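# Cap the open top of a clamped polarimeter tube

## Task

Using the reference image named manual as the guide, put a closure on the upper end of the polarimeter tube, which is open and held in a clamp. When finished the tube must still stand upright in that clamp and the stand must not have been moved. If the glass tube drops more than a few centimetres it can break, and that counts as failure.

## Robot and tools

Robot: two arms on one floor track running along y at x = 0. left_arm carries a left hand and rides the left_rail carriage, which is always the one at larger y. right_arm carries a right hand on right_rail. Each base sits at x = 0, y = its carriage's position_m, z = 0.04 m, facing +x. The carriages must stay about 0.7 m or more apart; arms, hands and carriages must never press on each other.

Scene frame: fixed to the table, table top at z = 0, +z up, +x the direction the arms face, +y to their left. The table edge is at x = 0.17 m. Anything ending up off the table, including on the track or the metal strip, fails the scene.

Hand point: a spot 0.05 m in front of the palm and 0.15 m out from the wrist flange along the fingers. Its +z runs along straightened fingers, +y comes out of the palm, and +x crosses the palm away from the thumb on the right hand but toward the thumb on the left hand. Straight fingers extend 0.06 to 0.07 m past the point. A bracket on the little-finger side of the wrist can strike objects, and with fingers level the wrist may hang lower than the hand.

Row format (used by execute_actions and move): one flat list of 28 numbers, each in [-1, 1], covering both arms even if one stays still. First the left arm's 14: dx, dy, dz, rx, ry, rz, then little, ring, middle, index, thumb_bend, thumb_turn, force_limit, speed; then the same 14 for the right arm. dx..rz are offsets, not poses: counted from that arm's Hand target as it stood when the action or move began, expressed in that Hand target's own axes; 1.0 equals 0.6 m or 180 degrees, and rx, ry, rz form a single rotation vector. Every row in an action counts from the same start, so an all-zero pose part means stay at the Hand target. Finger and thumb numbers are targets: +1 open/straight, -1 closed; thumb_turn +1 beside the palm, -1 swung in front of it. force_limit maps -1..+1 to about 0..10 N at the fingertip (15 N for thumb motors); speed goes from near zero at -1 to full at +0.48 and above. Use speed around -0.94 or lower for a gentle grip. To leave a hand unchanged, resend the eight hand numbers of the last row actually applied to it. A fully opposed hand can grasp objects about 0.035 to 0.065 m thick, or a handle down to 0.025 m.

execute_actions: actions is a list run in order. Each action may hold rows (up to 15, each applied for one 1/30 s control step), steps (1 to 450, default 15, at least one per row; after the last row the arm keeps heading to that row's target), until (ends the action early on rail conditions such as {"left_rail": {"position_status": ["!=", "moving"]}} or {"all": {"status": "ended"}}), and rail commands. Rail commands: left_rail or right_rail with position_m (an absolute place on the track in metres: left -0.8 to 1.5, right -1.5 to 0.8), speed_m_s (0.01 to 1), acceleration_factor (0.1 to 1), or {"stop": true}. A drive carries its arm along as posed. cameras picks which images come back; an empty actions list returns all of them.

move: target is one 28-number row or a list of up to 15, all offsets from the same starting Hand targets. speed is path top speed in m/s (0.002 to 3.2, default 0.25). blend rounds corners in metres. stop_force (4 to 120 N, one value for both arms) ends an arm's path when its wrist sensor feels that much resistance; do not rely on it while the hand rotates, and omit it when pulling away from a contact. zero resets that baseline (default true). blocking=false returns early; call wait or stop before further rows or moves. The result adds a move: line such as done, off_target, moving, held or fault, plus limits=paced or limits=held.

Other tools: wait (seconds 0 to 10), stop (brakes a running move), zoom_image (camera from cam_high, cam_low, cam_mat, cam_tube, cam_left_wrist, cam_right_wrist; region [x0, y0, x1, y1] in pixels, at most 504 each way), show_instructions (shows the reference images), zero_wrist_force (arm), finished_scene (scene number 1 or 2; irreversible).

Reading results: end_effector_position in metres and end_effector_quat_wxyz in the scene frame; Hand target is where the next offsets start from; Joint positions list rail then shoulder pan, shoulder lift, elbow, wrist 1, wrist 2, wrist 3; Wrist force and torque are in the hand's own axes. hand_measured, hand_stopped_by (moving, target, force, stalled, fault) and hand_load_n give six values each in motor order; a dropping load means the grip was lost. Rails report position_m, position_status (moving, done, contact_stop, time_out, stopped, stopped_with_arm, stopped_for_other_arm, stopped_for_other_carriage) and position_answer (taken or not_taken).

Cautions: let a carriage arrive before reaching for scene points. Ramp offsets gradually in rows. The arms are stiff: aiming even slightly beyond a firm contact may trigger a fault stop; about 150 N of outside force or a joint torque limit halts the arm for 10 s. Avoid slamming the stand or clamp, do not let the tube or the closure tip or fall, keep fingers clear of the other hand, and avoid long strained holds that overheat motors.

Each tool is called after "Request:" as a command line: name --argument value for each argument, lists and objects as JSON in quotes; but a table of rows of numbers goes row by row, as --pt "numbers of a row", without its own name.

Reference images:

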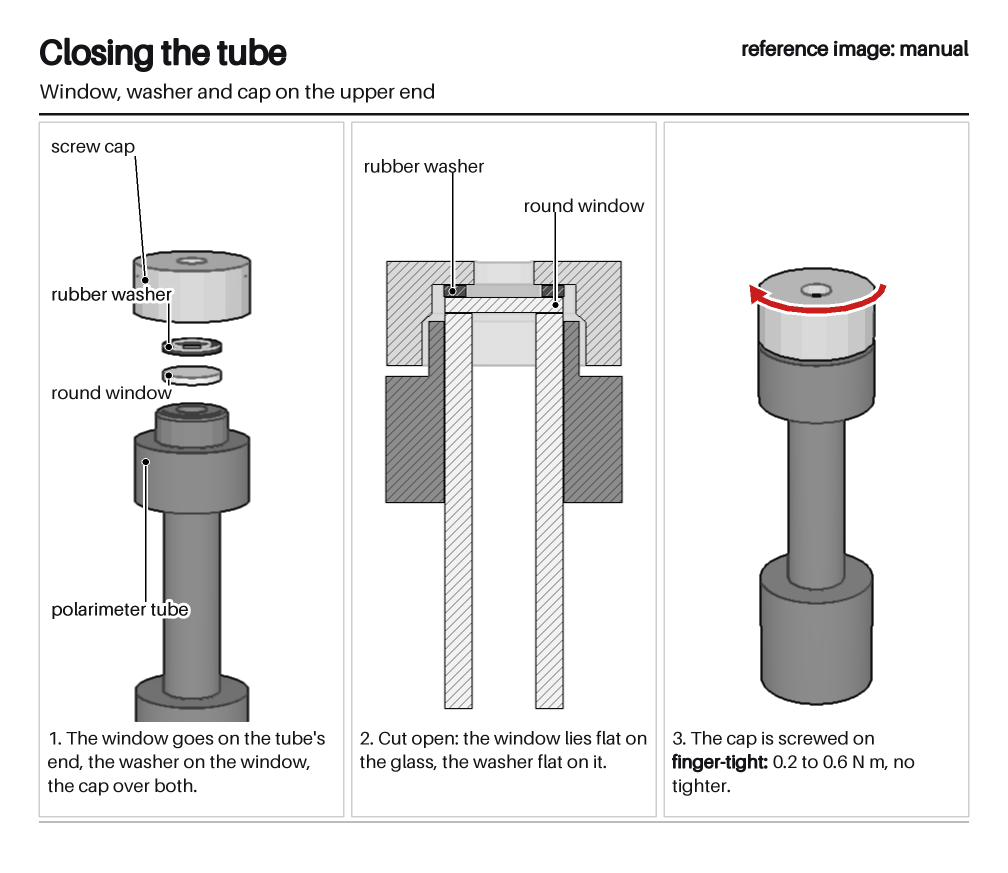

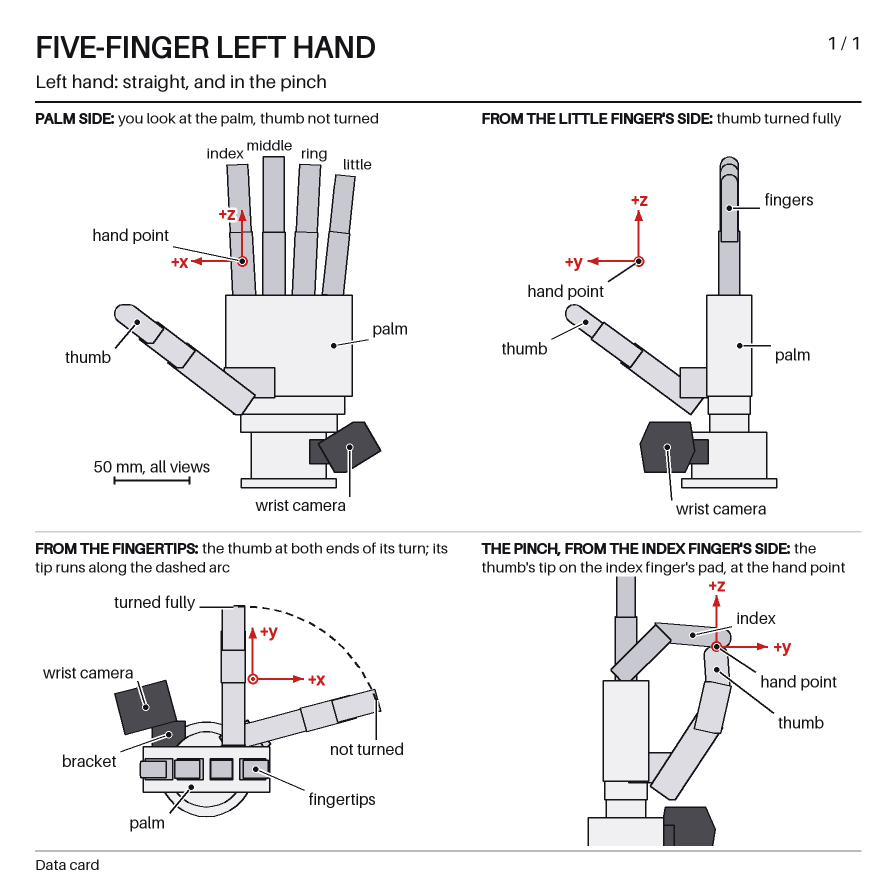

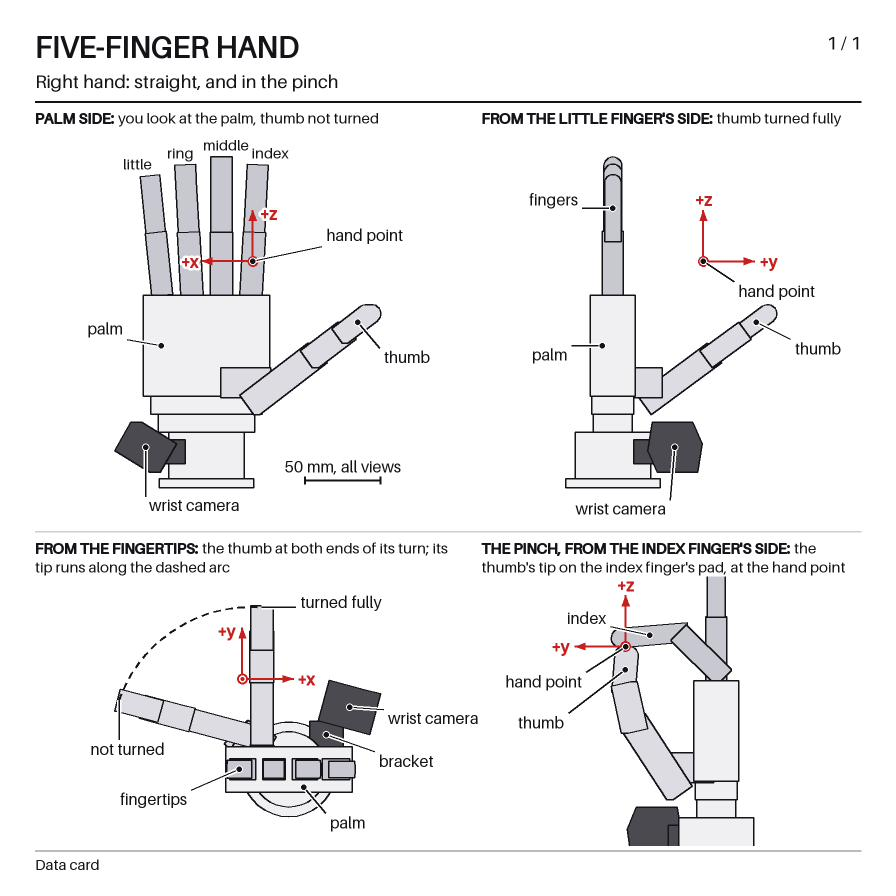

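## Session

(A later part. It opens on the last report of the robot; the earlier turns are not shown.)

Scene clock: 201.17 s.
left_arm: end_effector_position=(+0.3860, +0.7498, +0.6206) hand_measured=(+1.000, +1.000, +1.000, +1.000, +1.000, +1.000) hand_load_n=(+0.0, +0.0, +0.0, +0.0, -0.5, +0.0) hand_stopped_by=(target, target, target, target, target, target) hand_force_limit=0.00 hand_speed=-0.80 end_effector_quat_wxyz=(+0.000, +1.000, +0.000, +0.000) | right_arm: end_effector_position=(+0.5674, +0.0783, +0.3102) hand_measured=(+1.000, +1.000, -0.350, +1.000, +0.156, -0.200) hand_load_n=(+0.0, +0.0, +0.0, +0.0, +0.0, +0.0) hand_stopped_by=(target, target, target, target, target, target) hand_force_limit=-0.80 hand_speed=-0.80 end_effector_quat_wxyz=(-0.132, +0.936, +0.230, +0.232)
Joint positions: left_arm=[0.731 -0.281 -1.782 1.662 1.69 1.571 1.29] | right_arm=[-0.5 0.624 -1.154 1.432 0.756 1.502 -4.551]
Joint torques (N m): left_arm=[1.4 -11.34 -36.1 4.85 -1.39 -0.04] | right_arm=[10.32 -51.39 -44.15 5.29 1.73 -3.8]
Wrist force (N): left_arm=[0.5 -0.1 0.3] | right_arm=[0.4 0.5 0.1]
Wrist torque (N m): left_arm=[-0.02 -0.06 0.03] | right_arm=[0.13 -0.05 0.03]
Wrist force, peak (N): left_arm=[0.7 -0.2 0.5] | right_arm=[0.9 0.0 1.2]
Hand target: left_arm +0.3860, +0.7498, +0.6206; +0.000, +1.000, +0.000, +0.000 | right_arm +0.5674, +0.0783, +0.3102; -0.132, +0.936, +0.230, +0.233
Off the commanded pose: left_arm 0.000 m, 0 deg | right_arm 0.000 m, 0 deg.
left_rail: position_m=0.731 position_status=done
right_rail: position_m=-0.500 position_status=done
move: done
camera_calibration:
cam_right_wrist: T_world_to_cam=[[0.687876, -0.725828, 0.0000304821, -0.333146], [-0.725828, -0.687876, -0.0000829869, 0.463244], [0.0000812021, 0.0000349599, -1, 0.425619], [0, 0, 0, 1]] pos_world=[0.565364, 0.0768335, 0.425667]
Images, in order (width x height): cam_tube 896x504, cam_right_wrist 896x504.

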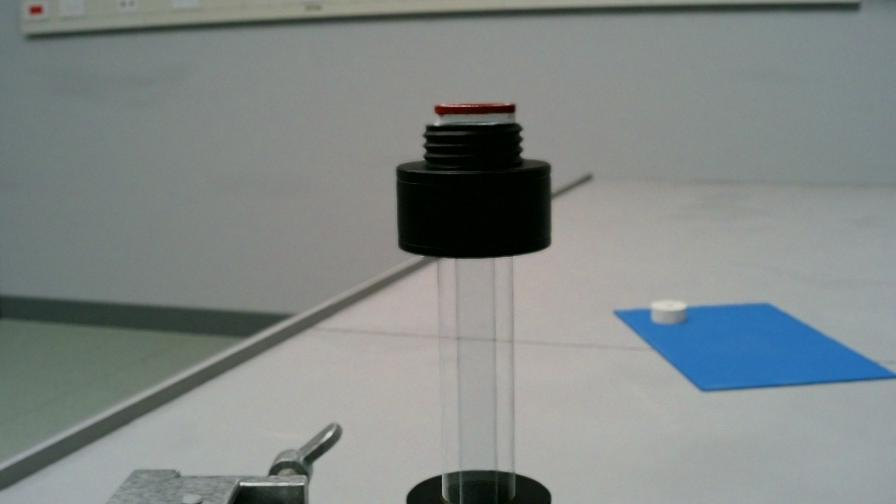

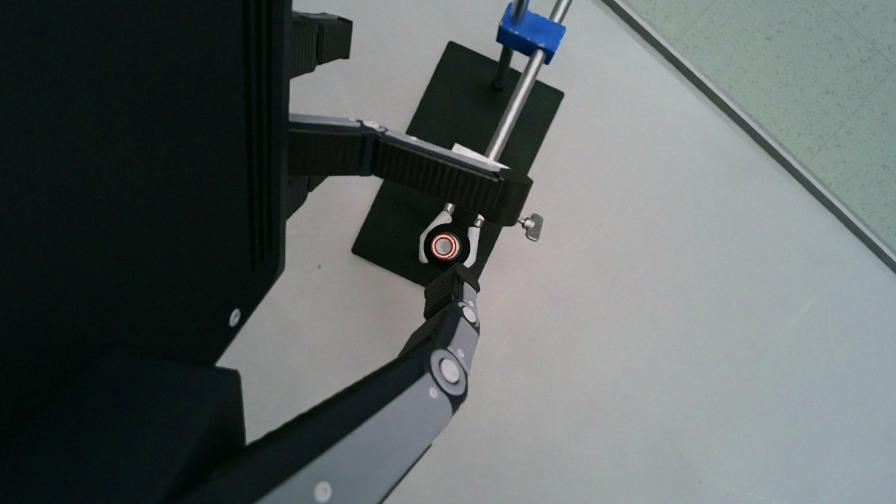

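Request:
move --target '[0,0,0,0,0,0,1,1,1,1,1,1,0,-0.8,-0.0298,-0.0125,0.0825,0.1322,0.1508,0.3592,1,1,-0.35,1,0.155,-0.25,-0.8,-0.8]' --speed 0.25 --cameras '["cam_right_wrist", "cam_tube"]'

Request:
zoom_image --camera "cam_right_wrist" --region '[470, 180, 590, 300]'

Scene clock: 208.53 s.
left_arm: end_effector_position=(+0.3860, +0.7498, +0.6206) hand_measured=(+1.000, +1.000, +1.000, +1.000, +1.000, +1.000) hand_load_n=(+0.0, +0.0, -0.5, +0.0, +0.0, +0.0) hand_stopped_by=(target, target, target, target, target, target) hand_force_limit=0.00 hand_speed=-0.80 end_effector_quat_wxyz=(+0.000, +1.000, +0.000, +0.000) | right_arm: end_effector_position=(+0.5682, +0.0957, +0.2600) hand_measured=(+1.000, +1.000, -0.350, +1.000, +0.156, -0.250) hand_load_n=(+0.0, +0.0, +0.0, +0.0, +0.0, +0.0) hand_stopped_by=(target, target, target, target, target, target) hand_force_limit=-0.80 hand_speed=-0.80 end_effector_quat_wxyz=(-0.459, +0.791, -0.293, +0.278)
Joint positions: left_arm=[0.731 -0.281 -1.782 1.662 1.69 1.571 1.29] | right_arm=[-0.5 0.536 -1.349 1.858 -0.068 1.449 -3.39]
Joint torques (N m): left_arm=[0.71 -8.67 -35.58 4.68 -1.35 -0.04] | right_arm=[5.78 -72.12 -29.19 -2.36 2.61 2.8]
Wrist force (N): left_arm=[0.3 -0.2 0.2] | right_arm=[0.4 -0.1 0.6]
Wrist torque (N m): left_arm=[-0.04 -0.04 0.03] | right_arm=[0.17 -0.01 -0.17]
Wrist force, peak (N): left_arm=[0.8 0.1 0.6] | right_arm=[0.7 0.3 0.8]
Hand target: left_arm +0.3860, +0.7498, +0.6206; +0.000, +1.000, +0.000, +0.000 | right_arm +0.5682, +0.0957, +0.2600; -0.459, +0.791, -0.293, +0.278
Off the commanded pose: left_arm 0.000 m, 0 deg | right_arm 0.000 m, 0 deg.
left_rail: position_m=0.731 position_status=done
right_rail: position_m=-0.500 position_status=done
move: done
camera_calibration:
cam_right_wrist: T_world_to_cam=[[-0.0146119, -0.587651, -0.808983, 0.275175], [-0.969402, 0.206605, -0.13257, 0.563051], [0.245044, 0.782292, -0.572689, 0.0501456], [0, 0, 0, 1]] pos_world=[0.537556, 0.0061493, 0.325973]
Images, in order (width x height): cam_tube 896x504, cam_right_wrist 896x504.

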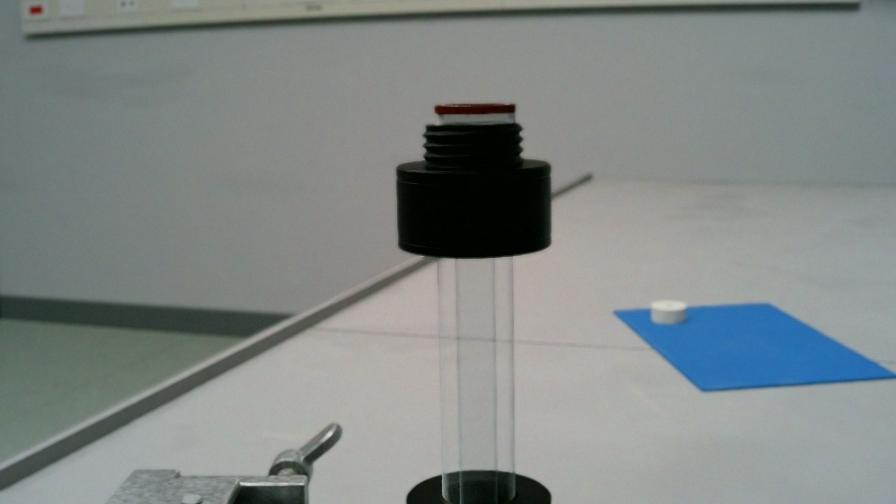

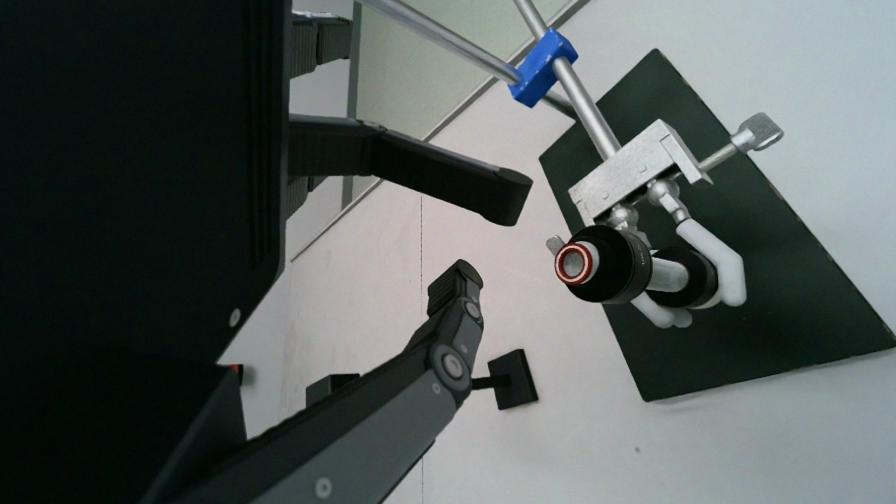

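Scaled by 4.200.

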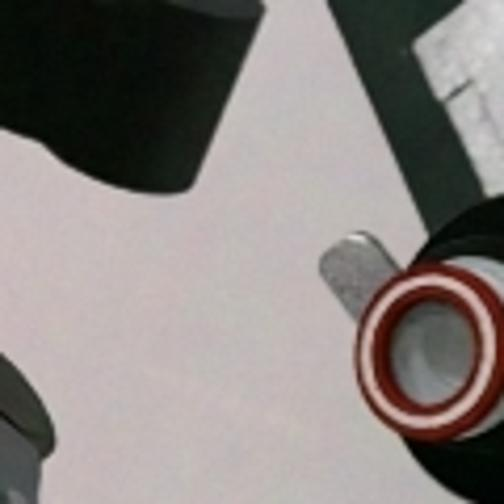

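Request:
zoom_image --camera "cam_right_wrist" --region '[540, 220, 660, 310]'

Scaled by 4.200.

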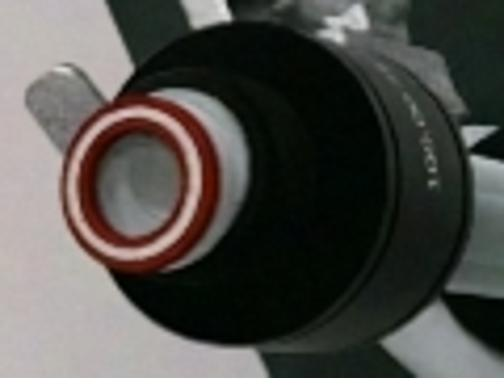

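Request:
move --target '[0,0,0,0,0,0,1,1,1,1,1,1,0,-0.8,-0.011,0.0393,0.0135,0,0,0,1,1,-0.35,1,0.155,-0.25,-0.8,-0.8]' --speed 0.1 --cameras '["cam_right_wrist", "cam_tube"]'

Request:
zoom_image --camera "cam_right_wrist" --region '[450, 190, 570, 290]'

Request:
zoom_image --camera "cam_tube" --region '[380, 40, 580, 160]'

Scene clock: 211.37 s.
left_arm: end_effector_position=(+0.3860, +0.7498, +0.6206) hand_measured=(+1.000, +1.000, +1.000, +1.000, +1.000, +1.000) hand_load_n=(+0.0, +0.0, +0.0, +0.0, +0.0, +0.0) hand_stopped_by=(target, target, target, target, target, target) hand_force_limit=0.00 hand_speed=-0.80 end_effector_quat_wxyz=(+0.000, +1.000, +0.000, +0.000) | right_arm: end_effector_position=(+0.5647, +0.0954, +0.2346) hand_measured=(+1.000, +1.000, -0.350, +1.000, +0.156, -0.250) hand_load_n=(+0.0, +0.0, +0.0, +0.0, +0.0, +0.0) hand_stopped_by=(target, target, target, target, target, target) hand_force_limit=-0.80 hand_speed=-0.80 end_effector_quat_wxyz=(-0.459, +0.791, -0.293, +0.278)
Joint positions: left_arm=[0.731 -0.281 -1.782 1.662 1.69 1.571 1.29] | right_arm=[-0.5 0.539 -1.332 1.886 -0.115 1.451 -3.388]
Joint torques (N m): left_arm=[3.19 -10.34 -36.37 4.76 -1.44 0.19] | right_arm=[4.97 -33.84 -27.81 -2.69 2.21 3.95]
Wrist force (N): left_arm=[0.1 0.0 0.1] | right_arm=[0.5 -0.2 0.6]
Wrist torque (N m): left_arm=[0.00 -0.02 0.01] | right_arm=[0.16 0.00 -0.19]
Wrist force, peak (N): left_arm=[0.3 -0.2 0.8] | right_arm=[0.2 -0.2 1.0]
Hand target: left_arm +0.3860, +0.7498, +0.6206; +0.000, +1.000, +0.000, +0.000 | right_arm +0.5646, +0.0954, +0.2345; -0.459, +0.791, -0.293, +0.278
Off the commanded pose: left_arm 0.000 m, 0 deg | right_arm 0.000 m, 0 deg.
left_rail: position_m=0.731 position_status=done
right_rail: position_m=-0.500 position_status=done
move: done
camera_calibration:
cam_right_wrist: T_world_to_cam=[[-0.014672, -0.587452, -0.809126, 0.254471], [-0.969351, 0.206829, -0.132587, 0.556233], [0.24524, 0.782382, -0.572482, 0.0365492], [0, 0, 0, 1]] pos_world=[0.533955, 0.00584907, 0.300573]
Images, in order (width x height): cam_tube 896x504, cam_right_wrist 896x504.

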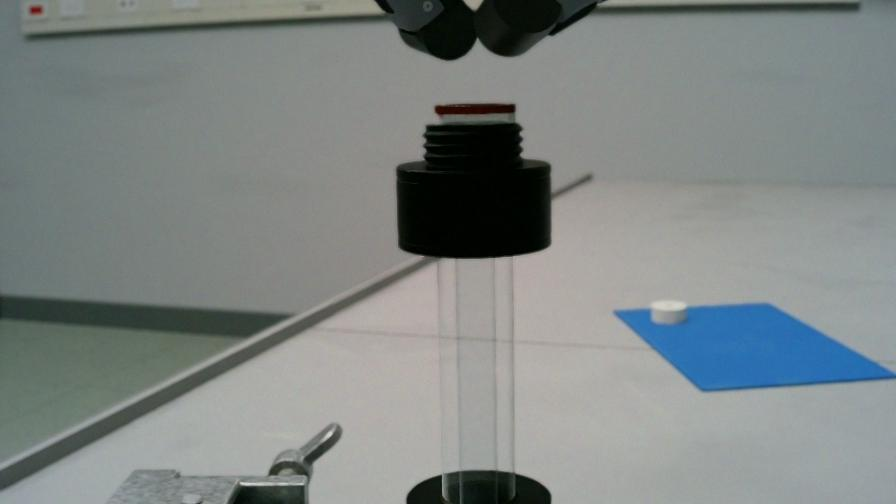

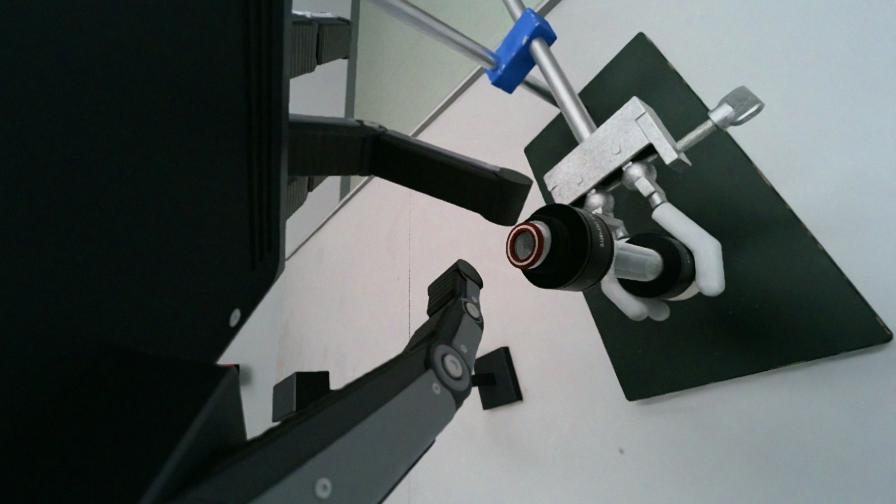

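Scaled by 4.200.

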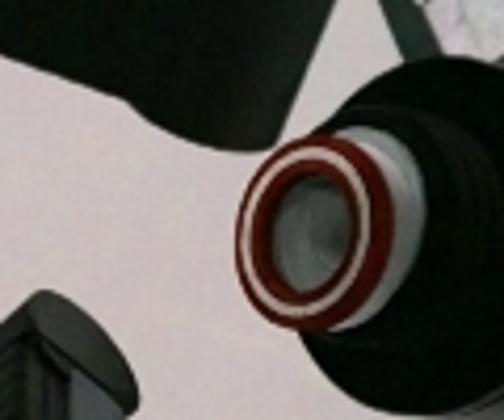

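Scaled by 2.520.

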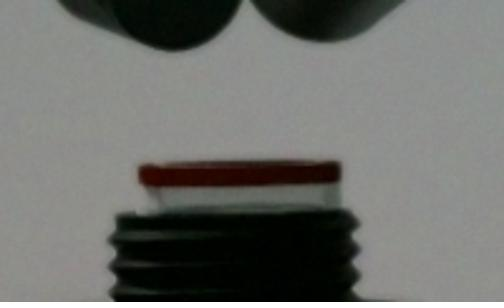

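Request:
move --target '[0,0,0,0,0,0,1,1,1,1,1,1,0,-0.8,-0.0028,0.0149,0.0057,0,0,0,1,1,-0.35,1,0.155,-0.25,-0.8,-0.8]' --speed 0.03 --cameras '["cam_right_wrist", "cam_tube"]'

Request:
zoom_image --camera "cam_right_wrist" --region '[460, 200, 560, 285]'

Request:
zoom_image --camera "cam_tube" --region '[420, 80, 540, 150]'

Scene clock: 212.97 s.
left_arm: end_effector_position=(+0.3860, +0.7498, +0.6206) hand_measured=(+1.000, +1.000, +1.000, +1.000, +1.000, +1.000) hand_load_n=(+0.0, +0.0, +0.0, +0.0, +0.0, +0.0) hand_stopped_by=(target, target, target, target, target, target) hand_force_limit=0.00 hand_speed=-0.80 end_effector_quat_wxyz=(+0.000, +1.000, +0.000, +0.000) | right_arm: end_effector_position=(+0.5641, +0.0950, +0.2249) hand_measured=(+1.000, +1.000, -0.350, +1.000, +0.156, -0.250) hand_load_n=(+0.0, +0.0, +0.0, +0.0, +0.0, +0.0) hand_stopped_by=(target, target, target, target, target, target) hand_force_limit=-0.80 hand_speed=-0.80 end_effector_quat_wxyz=(-0.459, +0.791, -0.293, +0.278)
Joint positions: left_arm=[0.731 -0.281 -1.782 1.662 1.69 1.571 1.29] | right_arm=[-0.5 0.539 -1.324 1.896 -0.132 1.451 -3.388]
Joint torques (N m): left_arm=[0.96 -10 -36.05 4.93 -1.4 -0.15] | right_arm=[-13.14 -30.58 -31.01 -2.91 -2.31 -2.24]
Wrist force (N): left_arm=[0.3 0.2 0.4] | right_arm=[0.0 -0.1 1.0]
Wrist torque (N m): left_arm=[0.01 -0.03 0.01] | right_arm=[0.15 0.05 -0.23]
Wrist force, peak (N): left_arm=[0.5 -0.3 0.5] | right_arm=[0.1 -0.5 1.1]
Hand target: left_arm +0.3860, +0.7498, +0.6206; +0.000, +1.000, +0.000, +0.000 | right_arm +0.5641, +0.0949, +0.2248; -0.459, +0.791, -0.293, +0.278
Off the commanded pose: left_arm 0.000 m, 0 deg | right_arm 0.000 m, 0 deg.
left_rail: position_m=0.731 position_status=done
right_rail: position_m=-0.500 position_status=done
move: done
camera_calibration:
cam_right_wrist: T_world_to_cam=[[-0.0147875, -0.587359, -0.809191, 0.2464], [-0.969347, 0.20692, -0.132481, 0.554434], [0.245252, 0.782428, -0.572415, 0.0315082], [0, 0, 0, 1]] pos_world=[0.533355, 0.00534896, 0.290872]
Images, in order (width x height): cam_tube 896x504, cam_right_wrist 896x504.

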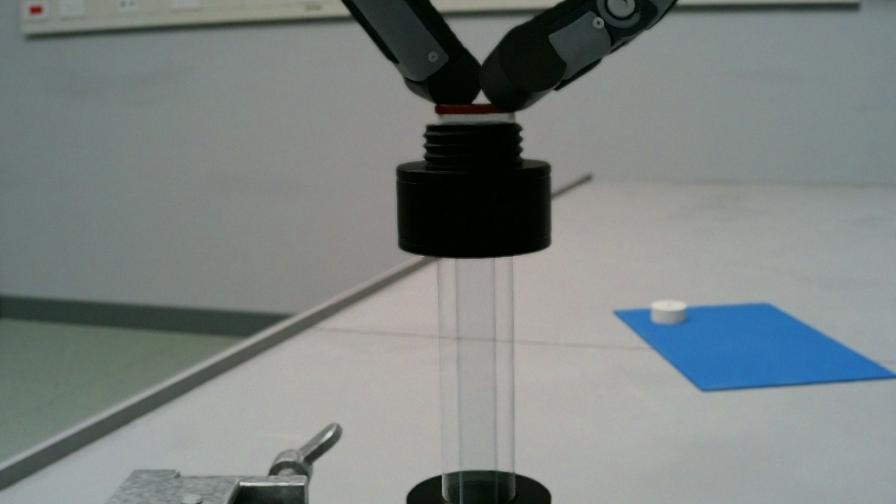

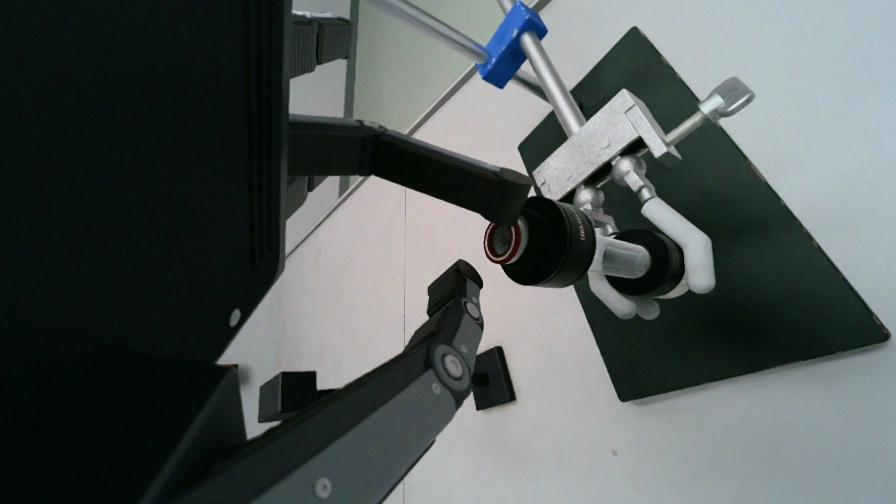

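Scaled by 5.040.

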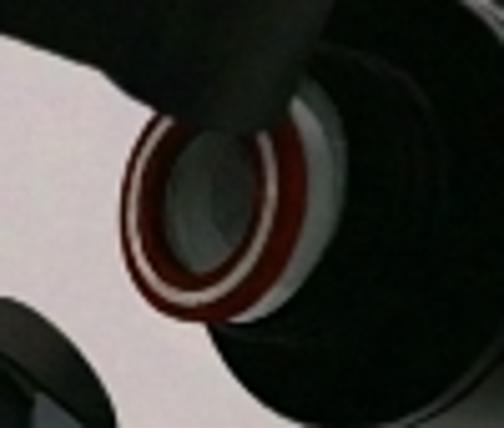

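Scaled by 4.200.

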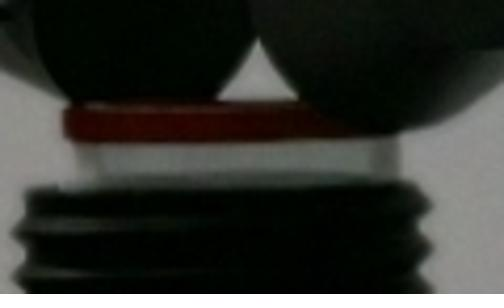

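Request:
move --pt "0 0 0 0 0 0 1 1 1 1 1 1 0 -0.8 0.0115 -0.0594 -0.0283 0 0 0 1 1 -0.35 1 0.155 -0.2 -0.8 -0.8" --pt "0 0 0 0 0 0 1 1 1 1 1 1 0 -0.8 0.0422 -0.0867 -0.058 -0.2626 0.0231 -0.1553 1 1 -0.35 1 0.155 -0.2 -0.8 -0.8" --speed '[0.1, 0.25]' --cameras '["cam_right_wrist", "cam_tube"]'

Request:
zoom_image --camera "cam_right_wrist" --region '[415, 215, 485, 285]'

Scene clock: 218.43 s.
left_arm: end_effector_position=(+0.3860, +0.7498, +0.6206) hand_measured=(+1.000, +1.000, +1.000, +1.000, +1.000, +1.000) hand_load_n=(+0.0, +0.0, +0.0, +0.0, +0.0, -0.5) hand_stopped_by=(target, target, target, target, target, target) hand_force_limit=0.00 hand_speed=-0.80 end_effector_quat_wxyz=(+0.000, +1.000, +0.000, +0.000) | right_arm: end_effector_position=(+0.5672, +0.0783, +0.2901) hand_measured=(+1.000, +1.000, -0.350, +1.000, +0.156, -0.200) hand_load_n=(+0.0, +0.0, +0.0, +0.0, +0.0, +0.0) hand_stopped_by=(target, target, target, target, target, target) hand_force_limit=-0.80 hand_speed=-0.80 end_effector_quat_wxyz=(-0.018, +0.943, -0.201, +0.266)
Joint positions: left_arm=[0.731 -0.281 -1.782 1.662 1.69 1.571 1.29] | right_arm=[-0.5 0.711 -0.985 1.241 0.94 1.969 -3.658]
Joint torques (N m): left_arm=[3.02 -11.49 -36.81 4.42 -1.22 -0.04] | right_arm=[6.34 -61.39 -40.68 5.51 3.52 3.42]
Wrist force (N): left_arm=[0.4 -0.2 0.2] | right_arm=[0.1 0.4 0.2]
Wrist torque (N m): left_arm=[-0.04 -0.06 0.03] | right_arm=[0.10 0.05 -0.23]
Wrist force, peak (N): left_arm=[0.7 0.1 0.2] | right_arm=[-0.1 0.7 0.9]
Hand target: left_arm +0.3860, +0.7498, +0.6206; +0.000, +1.000, +0.000, +0.000 | right_arm +0.5672, +0.0783, +0.2901; -0.018, +0.943, -0.201, +0.266
Off the commanded pose: left_arm 0.000 m, 0 deg | right_arm 0.000 m, 0 deg.
left_rail: position_m=0.731 position_status=done
right_rail: position_m=-0.500 position_status=done
move: done
camera_calibration:
cam_right_wrist: T_world_to_cam=[[-0.141248, -0.989974, -0.000600775, 0.158105], [-0.989974, 0.141247, 0.00119252, 0.54764], [-0.00109571, 0.000763192, -0.999999, 0.406025], [0, 0, 0, 1]] pos_world=[0.564926, 0.0788579, 0.405466]
Images, in order (width x height): cam_tube 896x504, cam_right_wrist 896x504.

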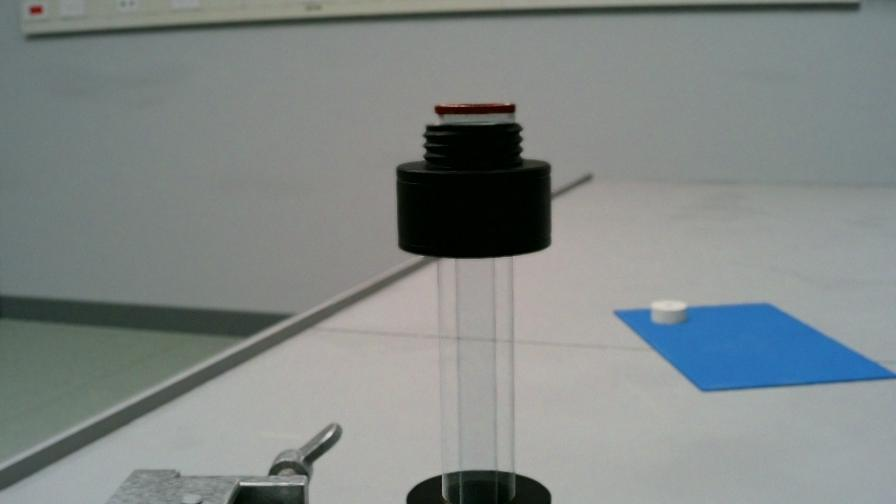

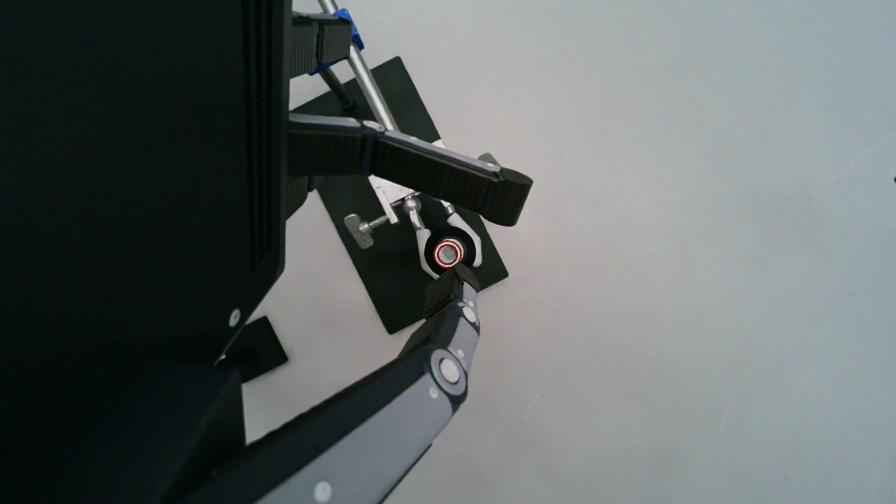

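Scaled by 7.200.

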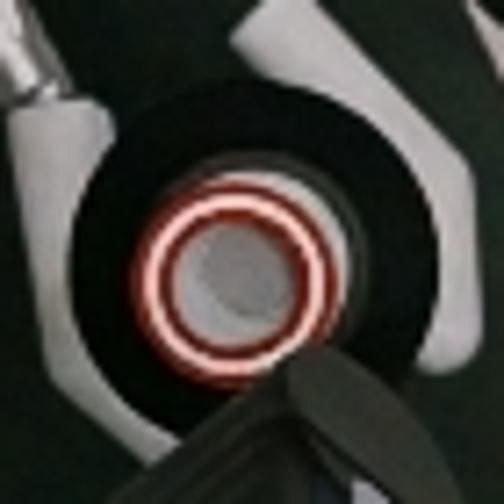

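Request:
move --target '[0,0,0,0,0,0,1,1,1,1,1,1,0,-0.8,-0.0378,-0.0133,0.0487,0.2199,0.0391,0.2313,1,1,-0.35,1,0.155,-0.25,-0.8,-0.8]' --speed 0.25 --cameras '["cam_right_wrist", "cam_tube"]'

Request:
zoom_image --camera "cam_right_wrist" --region '[480, 190, 620, 310]'

Scene clock: 223.53 s.
left_arm: end_effector_position=(+0.3860, +0.7498, +0.6206) hand_measured=(+1.000, +1.000, +1.000, +1.000, +1.000, +1.000) hand_load_n=(+0.0, +0.0, +0.5, +0.0, -0.5, +0.0) hand_stopped_by=(target, target, target, target, target, target) hand_force_limit=0.00 hand_speed=-0.80 end_effector_quat_wxyz=(+0.000, +1.000, +0.000, +0.000) | right_arm: end_effector_position=(+0.5674, +0.0922, +0.2550) hand_measured=(+1.000, +1.000, -0.350, +1.000, +0.156, -0.250) hand_load_n=(+0.0, +0.0, +0.0, +0.0, +0.0, +0.0) hand_stopped_by=(target, target, target, target, target, target) hand_force_limit=-0.80 hand_speed=-0.80 end_effector_quat_wxyz=(-0.408, +0.734, -0.417, +0.348)
Joint positions: left_arm=[0.731 -0.281 -1.782 1.662 1.69 1.571 1.29] | right_arm=[-0.5 0.65 -1.317 1.828 -0.055 1.843 -3.2]
Joint torques (N m): left_arm=[1.58 -9.45 -36.05 4.64 -1.55 0.02] | right_arm=[7.19 -74.29 -29.9 -2.43 2.51 4.04]
Wrist force (N): left_arm=[0.4 -0.3 0.1] | right_arm=[0.0 0.3 0.8]
Wrist torque (N m): left_arm=[-0.05 -0.06 0.04] | right_arm=[0.22 0.05 -0.18]
Wrist force, peak (N): left_arm=[0.7 0.2 0.4] | right_arm=[0.2 0.5 1.0]
Hand target: left_arm +0.3860, +0.7498, +0.6206; +0.000, +1.000, +0.000, +0.000 | right_arm +0.5674, +0.0923, +0.2550; -0.408, +0.734, -0.417, +0.349
Off the commanded pose: left_arm 0.000 m, 0 deg | right_arm 0.000 m, 0 deg.
left_rail: position_m=0.731 position_status=done
right_rail: position_m=-0.500 position_status=done
move: done
camera_calibration:
cam_right_wrist: T_world_to_cam=[[-0.201445, -0.552261, -0.808967, 0.371771], [-0.853388, 0.50434, -0.131793, 0.468847], [0.480779, 0.663814, -0.572889, -0.0725592], [0, 0, 0, 1]] pos_world=[0.509885, 0.0170222, 0.320973]
Images, in order (width x height): cam_tube 896x504, cam_right_wrist 896x504.

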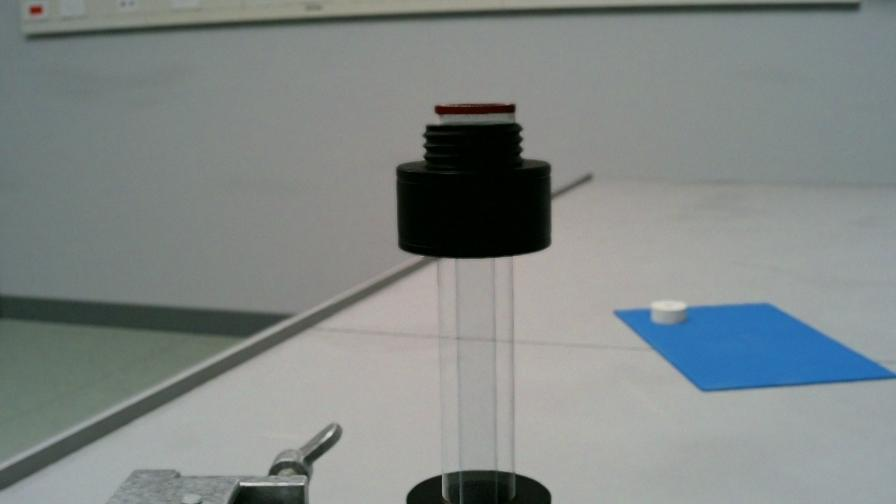

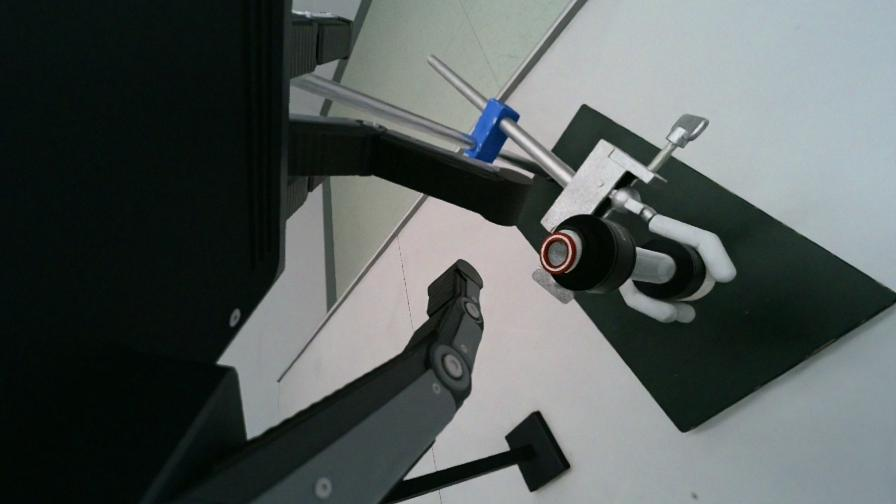

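Scaled by 3.600.

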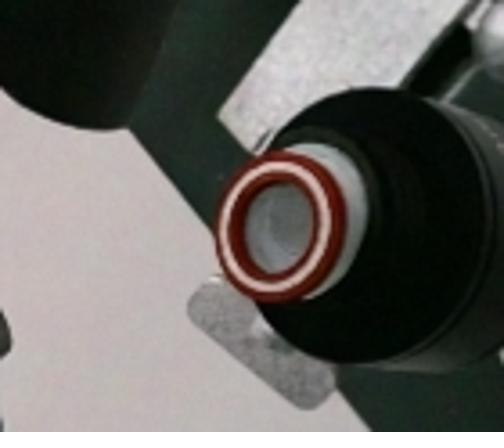

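Request:
move --target '[0,0,0,0,0,0,1,1,1,1,1,1,0,-0.8,-0.0085,0.0439,0.0209,0,0,0,1,1,-0.35,1,0.155,-0.25,-0.8,-0.8]' --speed 0.05 --cameras '["cam_right_wrist", "cam_tube"]'

Request:
zoom_image --camera "cam_right_wrist" --region '[460, 200, 560, 285]'

Request:
zoom_image --camera "cam_tube" --region '[420, 80, 540, 150]'

Scene clock: 225.17 s.
left_arm: end_effector_position=(+0.3860, +0.7498, +0.6206) hand_measured=(+1.000, +1.000, +1.000, +1.000, +1.000, +1.000) hand_load_n=(+0.0, +0.0, +0.0, +0.0, +0.0, +0.0) hand_stopped_by=(target, target, target, target, target, target) hand_force_limit=0.00 hand_speed=-0.80 end_effector_quat_wxyz=(+0.000, +1.000, +0.000, +0.000) | right_arm: end_effector_position=(+0.5674, +0.0923, +0.2255) hand_measured=(+1.000, +1.000, -0.350, +1.000, +0.156, -0.250) hand_load_n=(+0.0, +0.0, +0.0, +0.0, +0.0, +0.0) hand_stopped_by=(target, target, target, target, target, target) hand_force_limit=-0.80 hand_speed=-0.80 end_effector_quat_wxyz=(-0.408, +0.734, -0.417, +0.349)
Joint positions: left_arm=[0.731 -0.281 -1.782 1.662 1.69 1.571 1.29] | right_arm=[-0.5 0.65 -1.292 1.854 -0.107 1.844 -3.2]
Joint torques (N m): left_arm=[-0.19 -7.64 -35.89 4.92 -1.56 -0.11] | right_arm=[8.48 -38.74 -28.03 -2.78 2.71 2.78]
Wrist force (N): left_arm=[0.5 0.1 0.1] | right_arm=[-0.1 -0.2 0.9]
Wrist torque (N m): left_arm=[0.01 -0.07 0.03] | right_arm=[0.14 0.08 -0.21]
Wrist force, peak (N): left_arm=[0.7 -0.1 0.3] | right_arm=[-0.2 0.3 1.5]
Hand target: left_arm +0.3860, +0.7498, +0.6206; +0.000, +1.000, +0.000, +0.000 | right_arm +0.5674, +0.0923, +0.2253; -0.408, +0.734, -0.417, +0.349
Off the commanded pose: left_arm 0.000 m, 0 deg | right_arm 0.000 m, 0 deg.
left_rail: position_m=0.731 position_status=done
right_rail: position_m=-0.500 position_status=done
move: done
camera_calibration:
cam_right_wrist: T_world_to_cam=[[-0.20137, -0.552062, -0.809122, 0.347945], [-0.853306, 0.504469, -0.131831, 0.46479], [0.480955, 0.663882, -0.572663, -0.0896349], [0, 0, 0, 1]] pos_world=[0.509784, 0.0171221, 0.291473]
Images, in order (width x height): cam_tube 896x504, cam_right_wrist 896x504.

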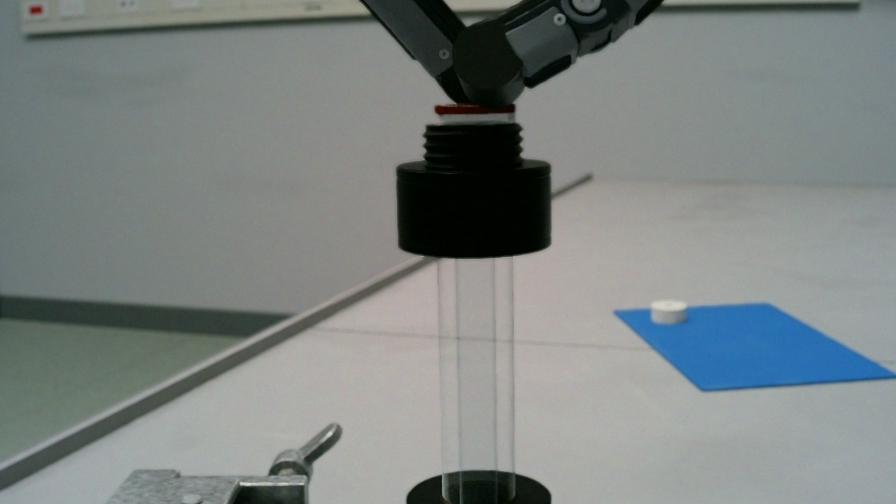

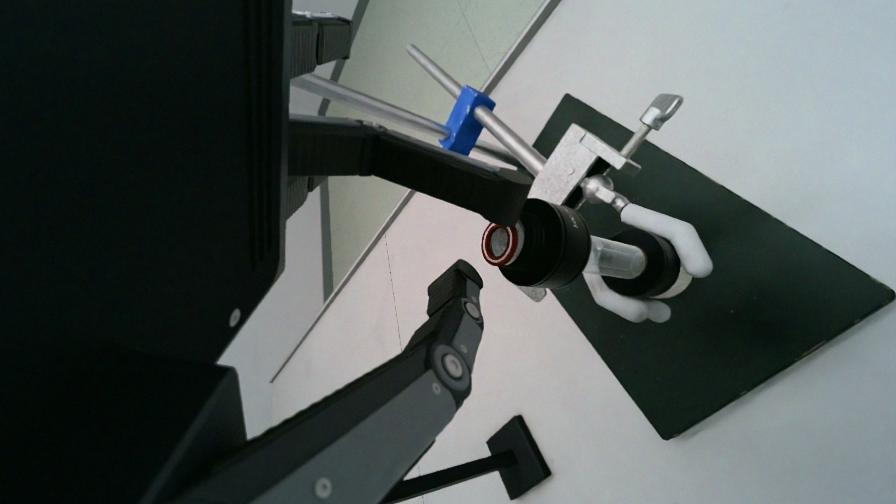

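Scaled by 5.040.

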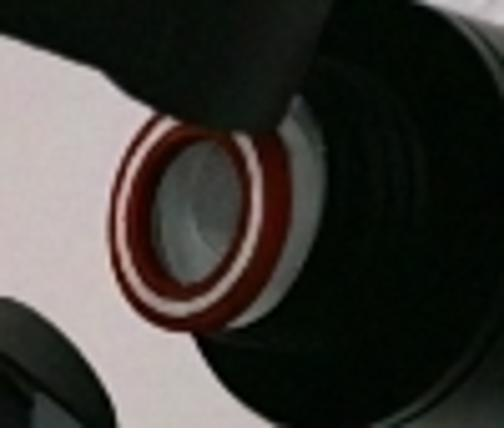

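Scaled by 4.200.

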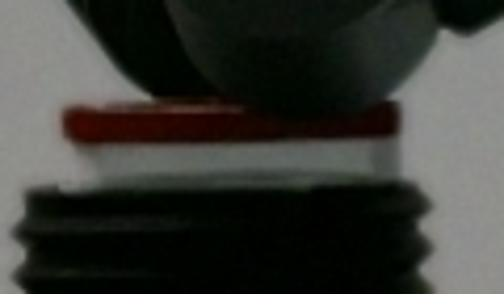

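Request:
execute_actions --actions '[{"rows": [[0,0,0,0,0,0,1,1,1,1,1,1,0,-0.8,0.0014,0.0003,0,0,0,0,1,1,-0.35,1,0.155,-0.25,-0.8,-0.94]], "steps": 15},{"rows": [[0,0,0,0,0,0,1,1,1,1,1,1,0,-0.8,0,0,0,0,0,0,1,1,-0.35,1,0.155,-0.7,-0.87,-0.94]], "steps": 60}]' --cameras '["cam_right_wrist", "cam_tube"]'

Request:
zoom_image --camera "cam_right_wrist" --region '[460, 200, 560, 285]'

Request:
zoom_image --camera "cam_tube" --region '[420, 80, 540, 150]'

Scene clock: 228.47 s.
left_arm: end_effector_position=(+0.3860, +0.7498, +0.6206) hand_measured=(+1.000, +1.000, +1.000, +1.000, +1.000, +1.000) hand_load_n=(-0.5, +0.0, +0.0, +0.0, +0.0, +0.0) hand_stopped_by=(target, target, target, target, target, target) hand_force_limit=0.00 hand_speed=-0.80 end_effector_quat_wxyz=(+0.000, +1.000, +0.000, +0.000) | right_arm: end_effector_position=(+0.5677, +0.0915, +0.2253) hand_measured=(+1.000, +1.000, -0.350, +1.000, +0.156, -0.452) hand_load_n=(+0.0, +0.0, +0.0, +0.0, +0.5, +1.0) hand_stopped_by=(target, target, target, target, target, force) hand_force_limit=-0.87 hand_speed=-0.94 end_effector_quat_wxyz=(-0.408, +0.734, -0.417, +0.349)
Joint positions: left_arm=[0.731 -0.281 -1.782 1.662 1.69 1.571 1.29] | right_arm=[-0.5 0.648 -1.292 1.855 -0.107 1.842 -3.201]
Joint torques (N m): left_arm=[0.09 -8.12 -35.87 4.63 -1.56 -0.01] | right_arm=[-11.79 -75.71 -27.07 -2.29 -1.59 -3.69]
Wrist force (N): left_arm=[0.1 0.0 0.0] | right_arm=[0.0 0.3 0.8]
Wrist torque (N m): left_arm=[0.00 -0.02 0.01] | right_arm=[0.23 0.06 -0.12]
Wrist force, peak (N): left_arm=[0.6 -0.1 0.5] | right_arm=[-0.3 0.4 1.3]
Hand target: left_arm +0.3860, +0.7498, +0.6206; +0.000, +1.000, +0.000, +0.000 | right_arm +0.5677, +0.0915, +0.2253; -0.408, +0.734, -0.417, +0.349
Off the commanded pose: left_arm 0.000 m, 0 deg | right_arm 0.000 m, 0 deg.
left_rail: position_m=0.731 position_status=done
right_rail: position_m=-0.500 position_status=done
camera_calibration:
cam_right_wrist: T_world_to_cam=[[-0.2013, -0.552103, -0.809111, 0.347363], [-0.853322, 0.504424, -0.131898, 0.465451], [0.480956, 0.663882, -0.572662, -0.0893633], [0, 0, 0, 1]] pos_world=[0.510084, 0.0163221, 0.291273]
Images, in order (width x height): cam_tube 896x504, cam_right_wrist 896x504.

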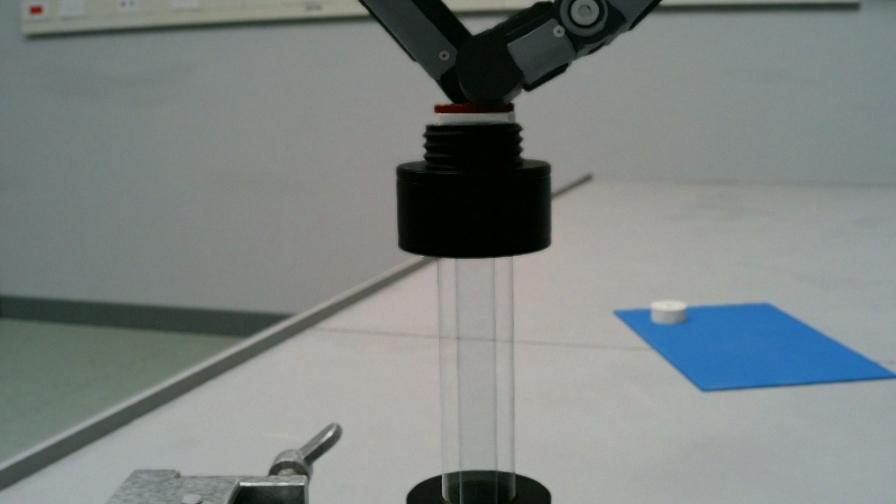

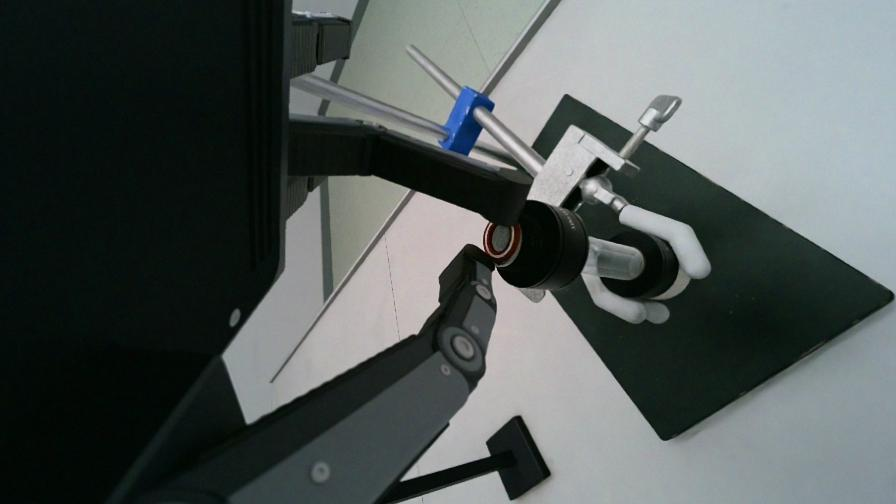

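Scaled by 5.040.

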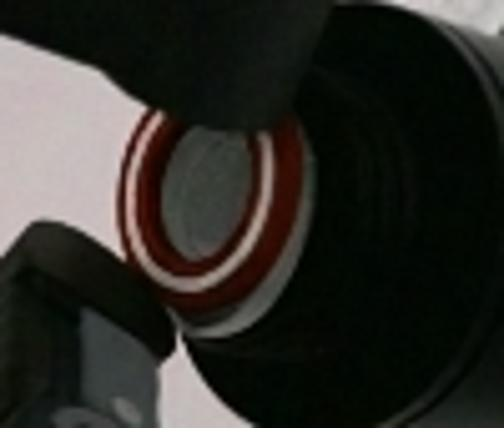

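Scaled by 4.200.

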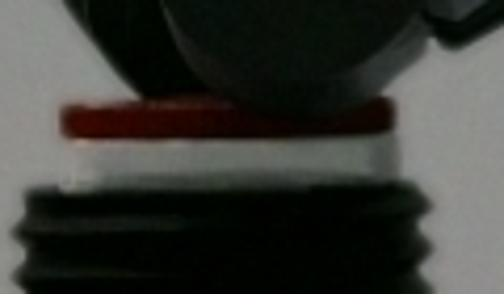

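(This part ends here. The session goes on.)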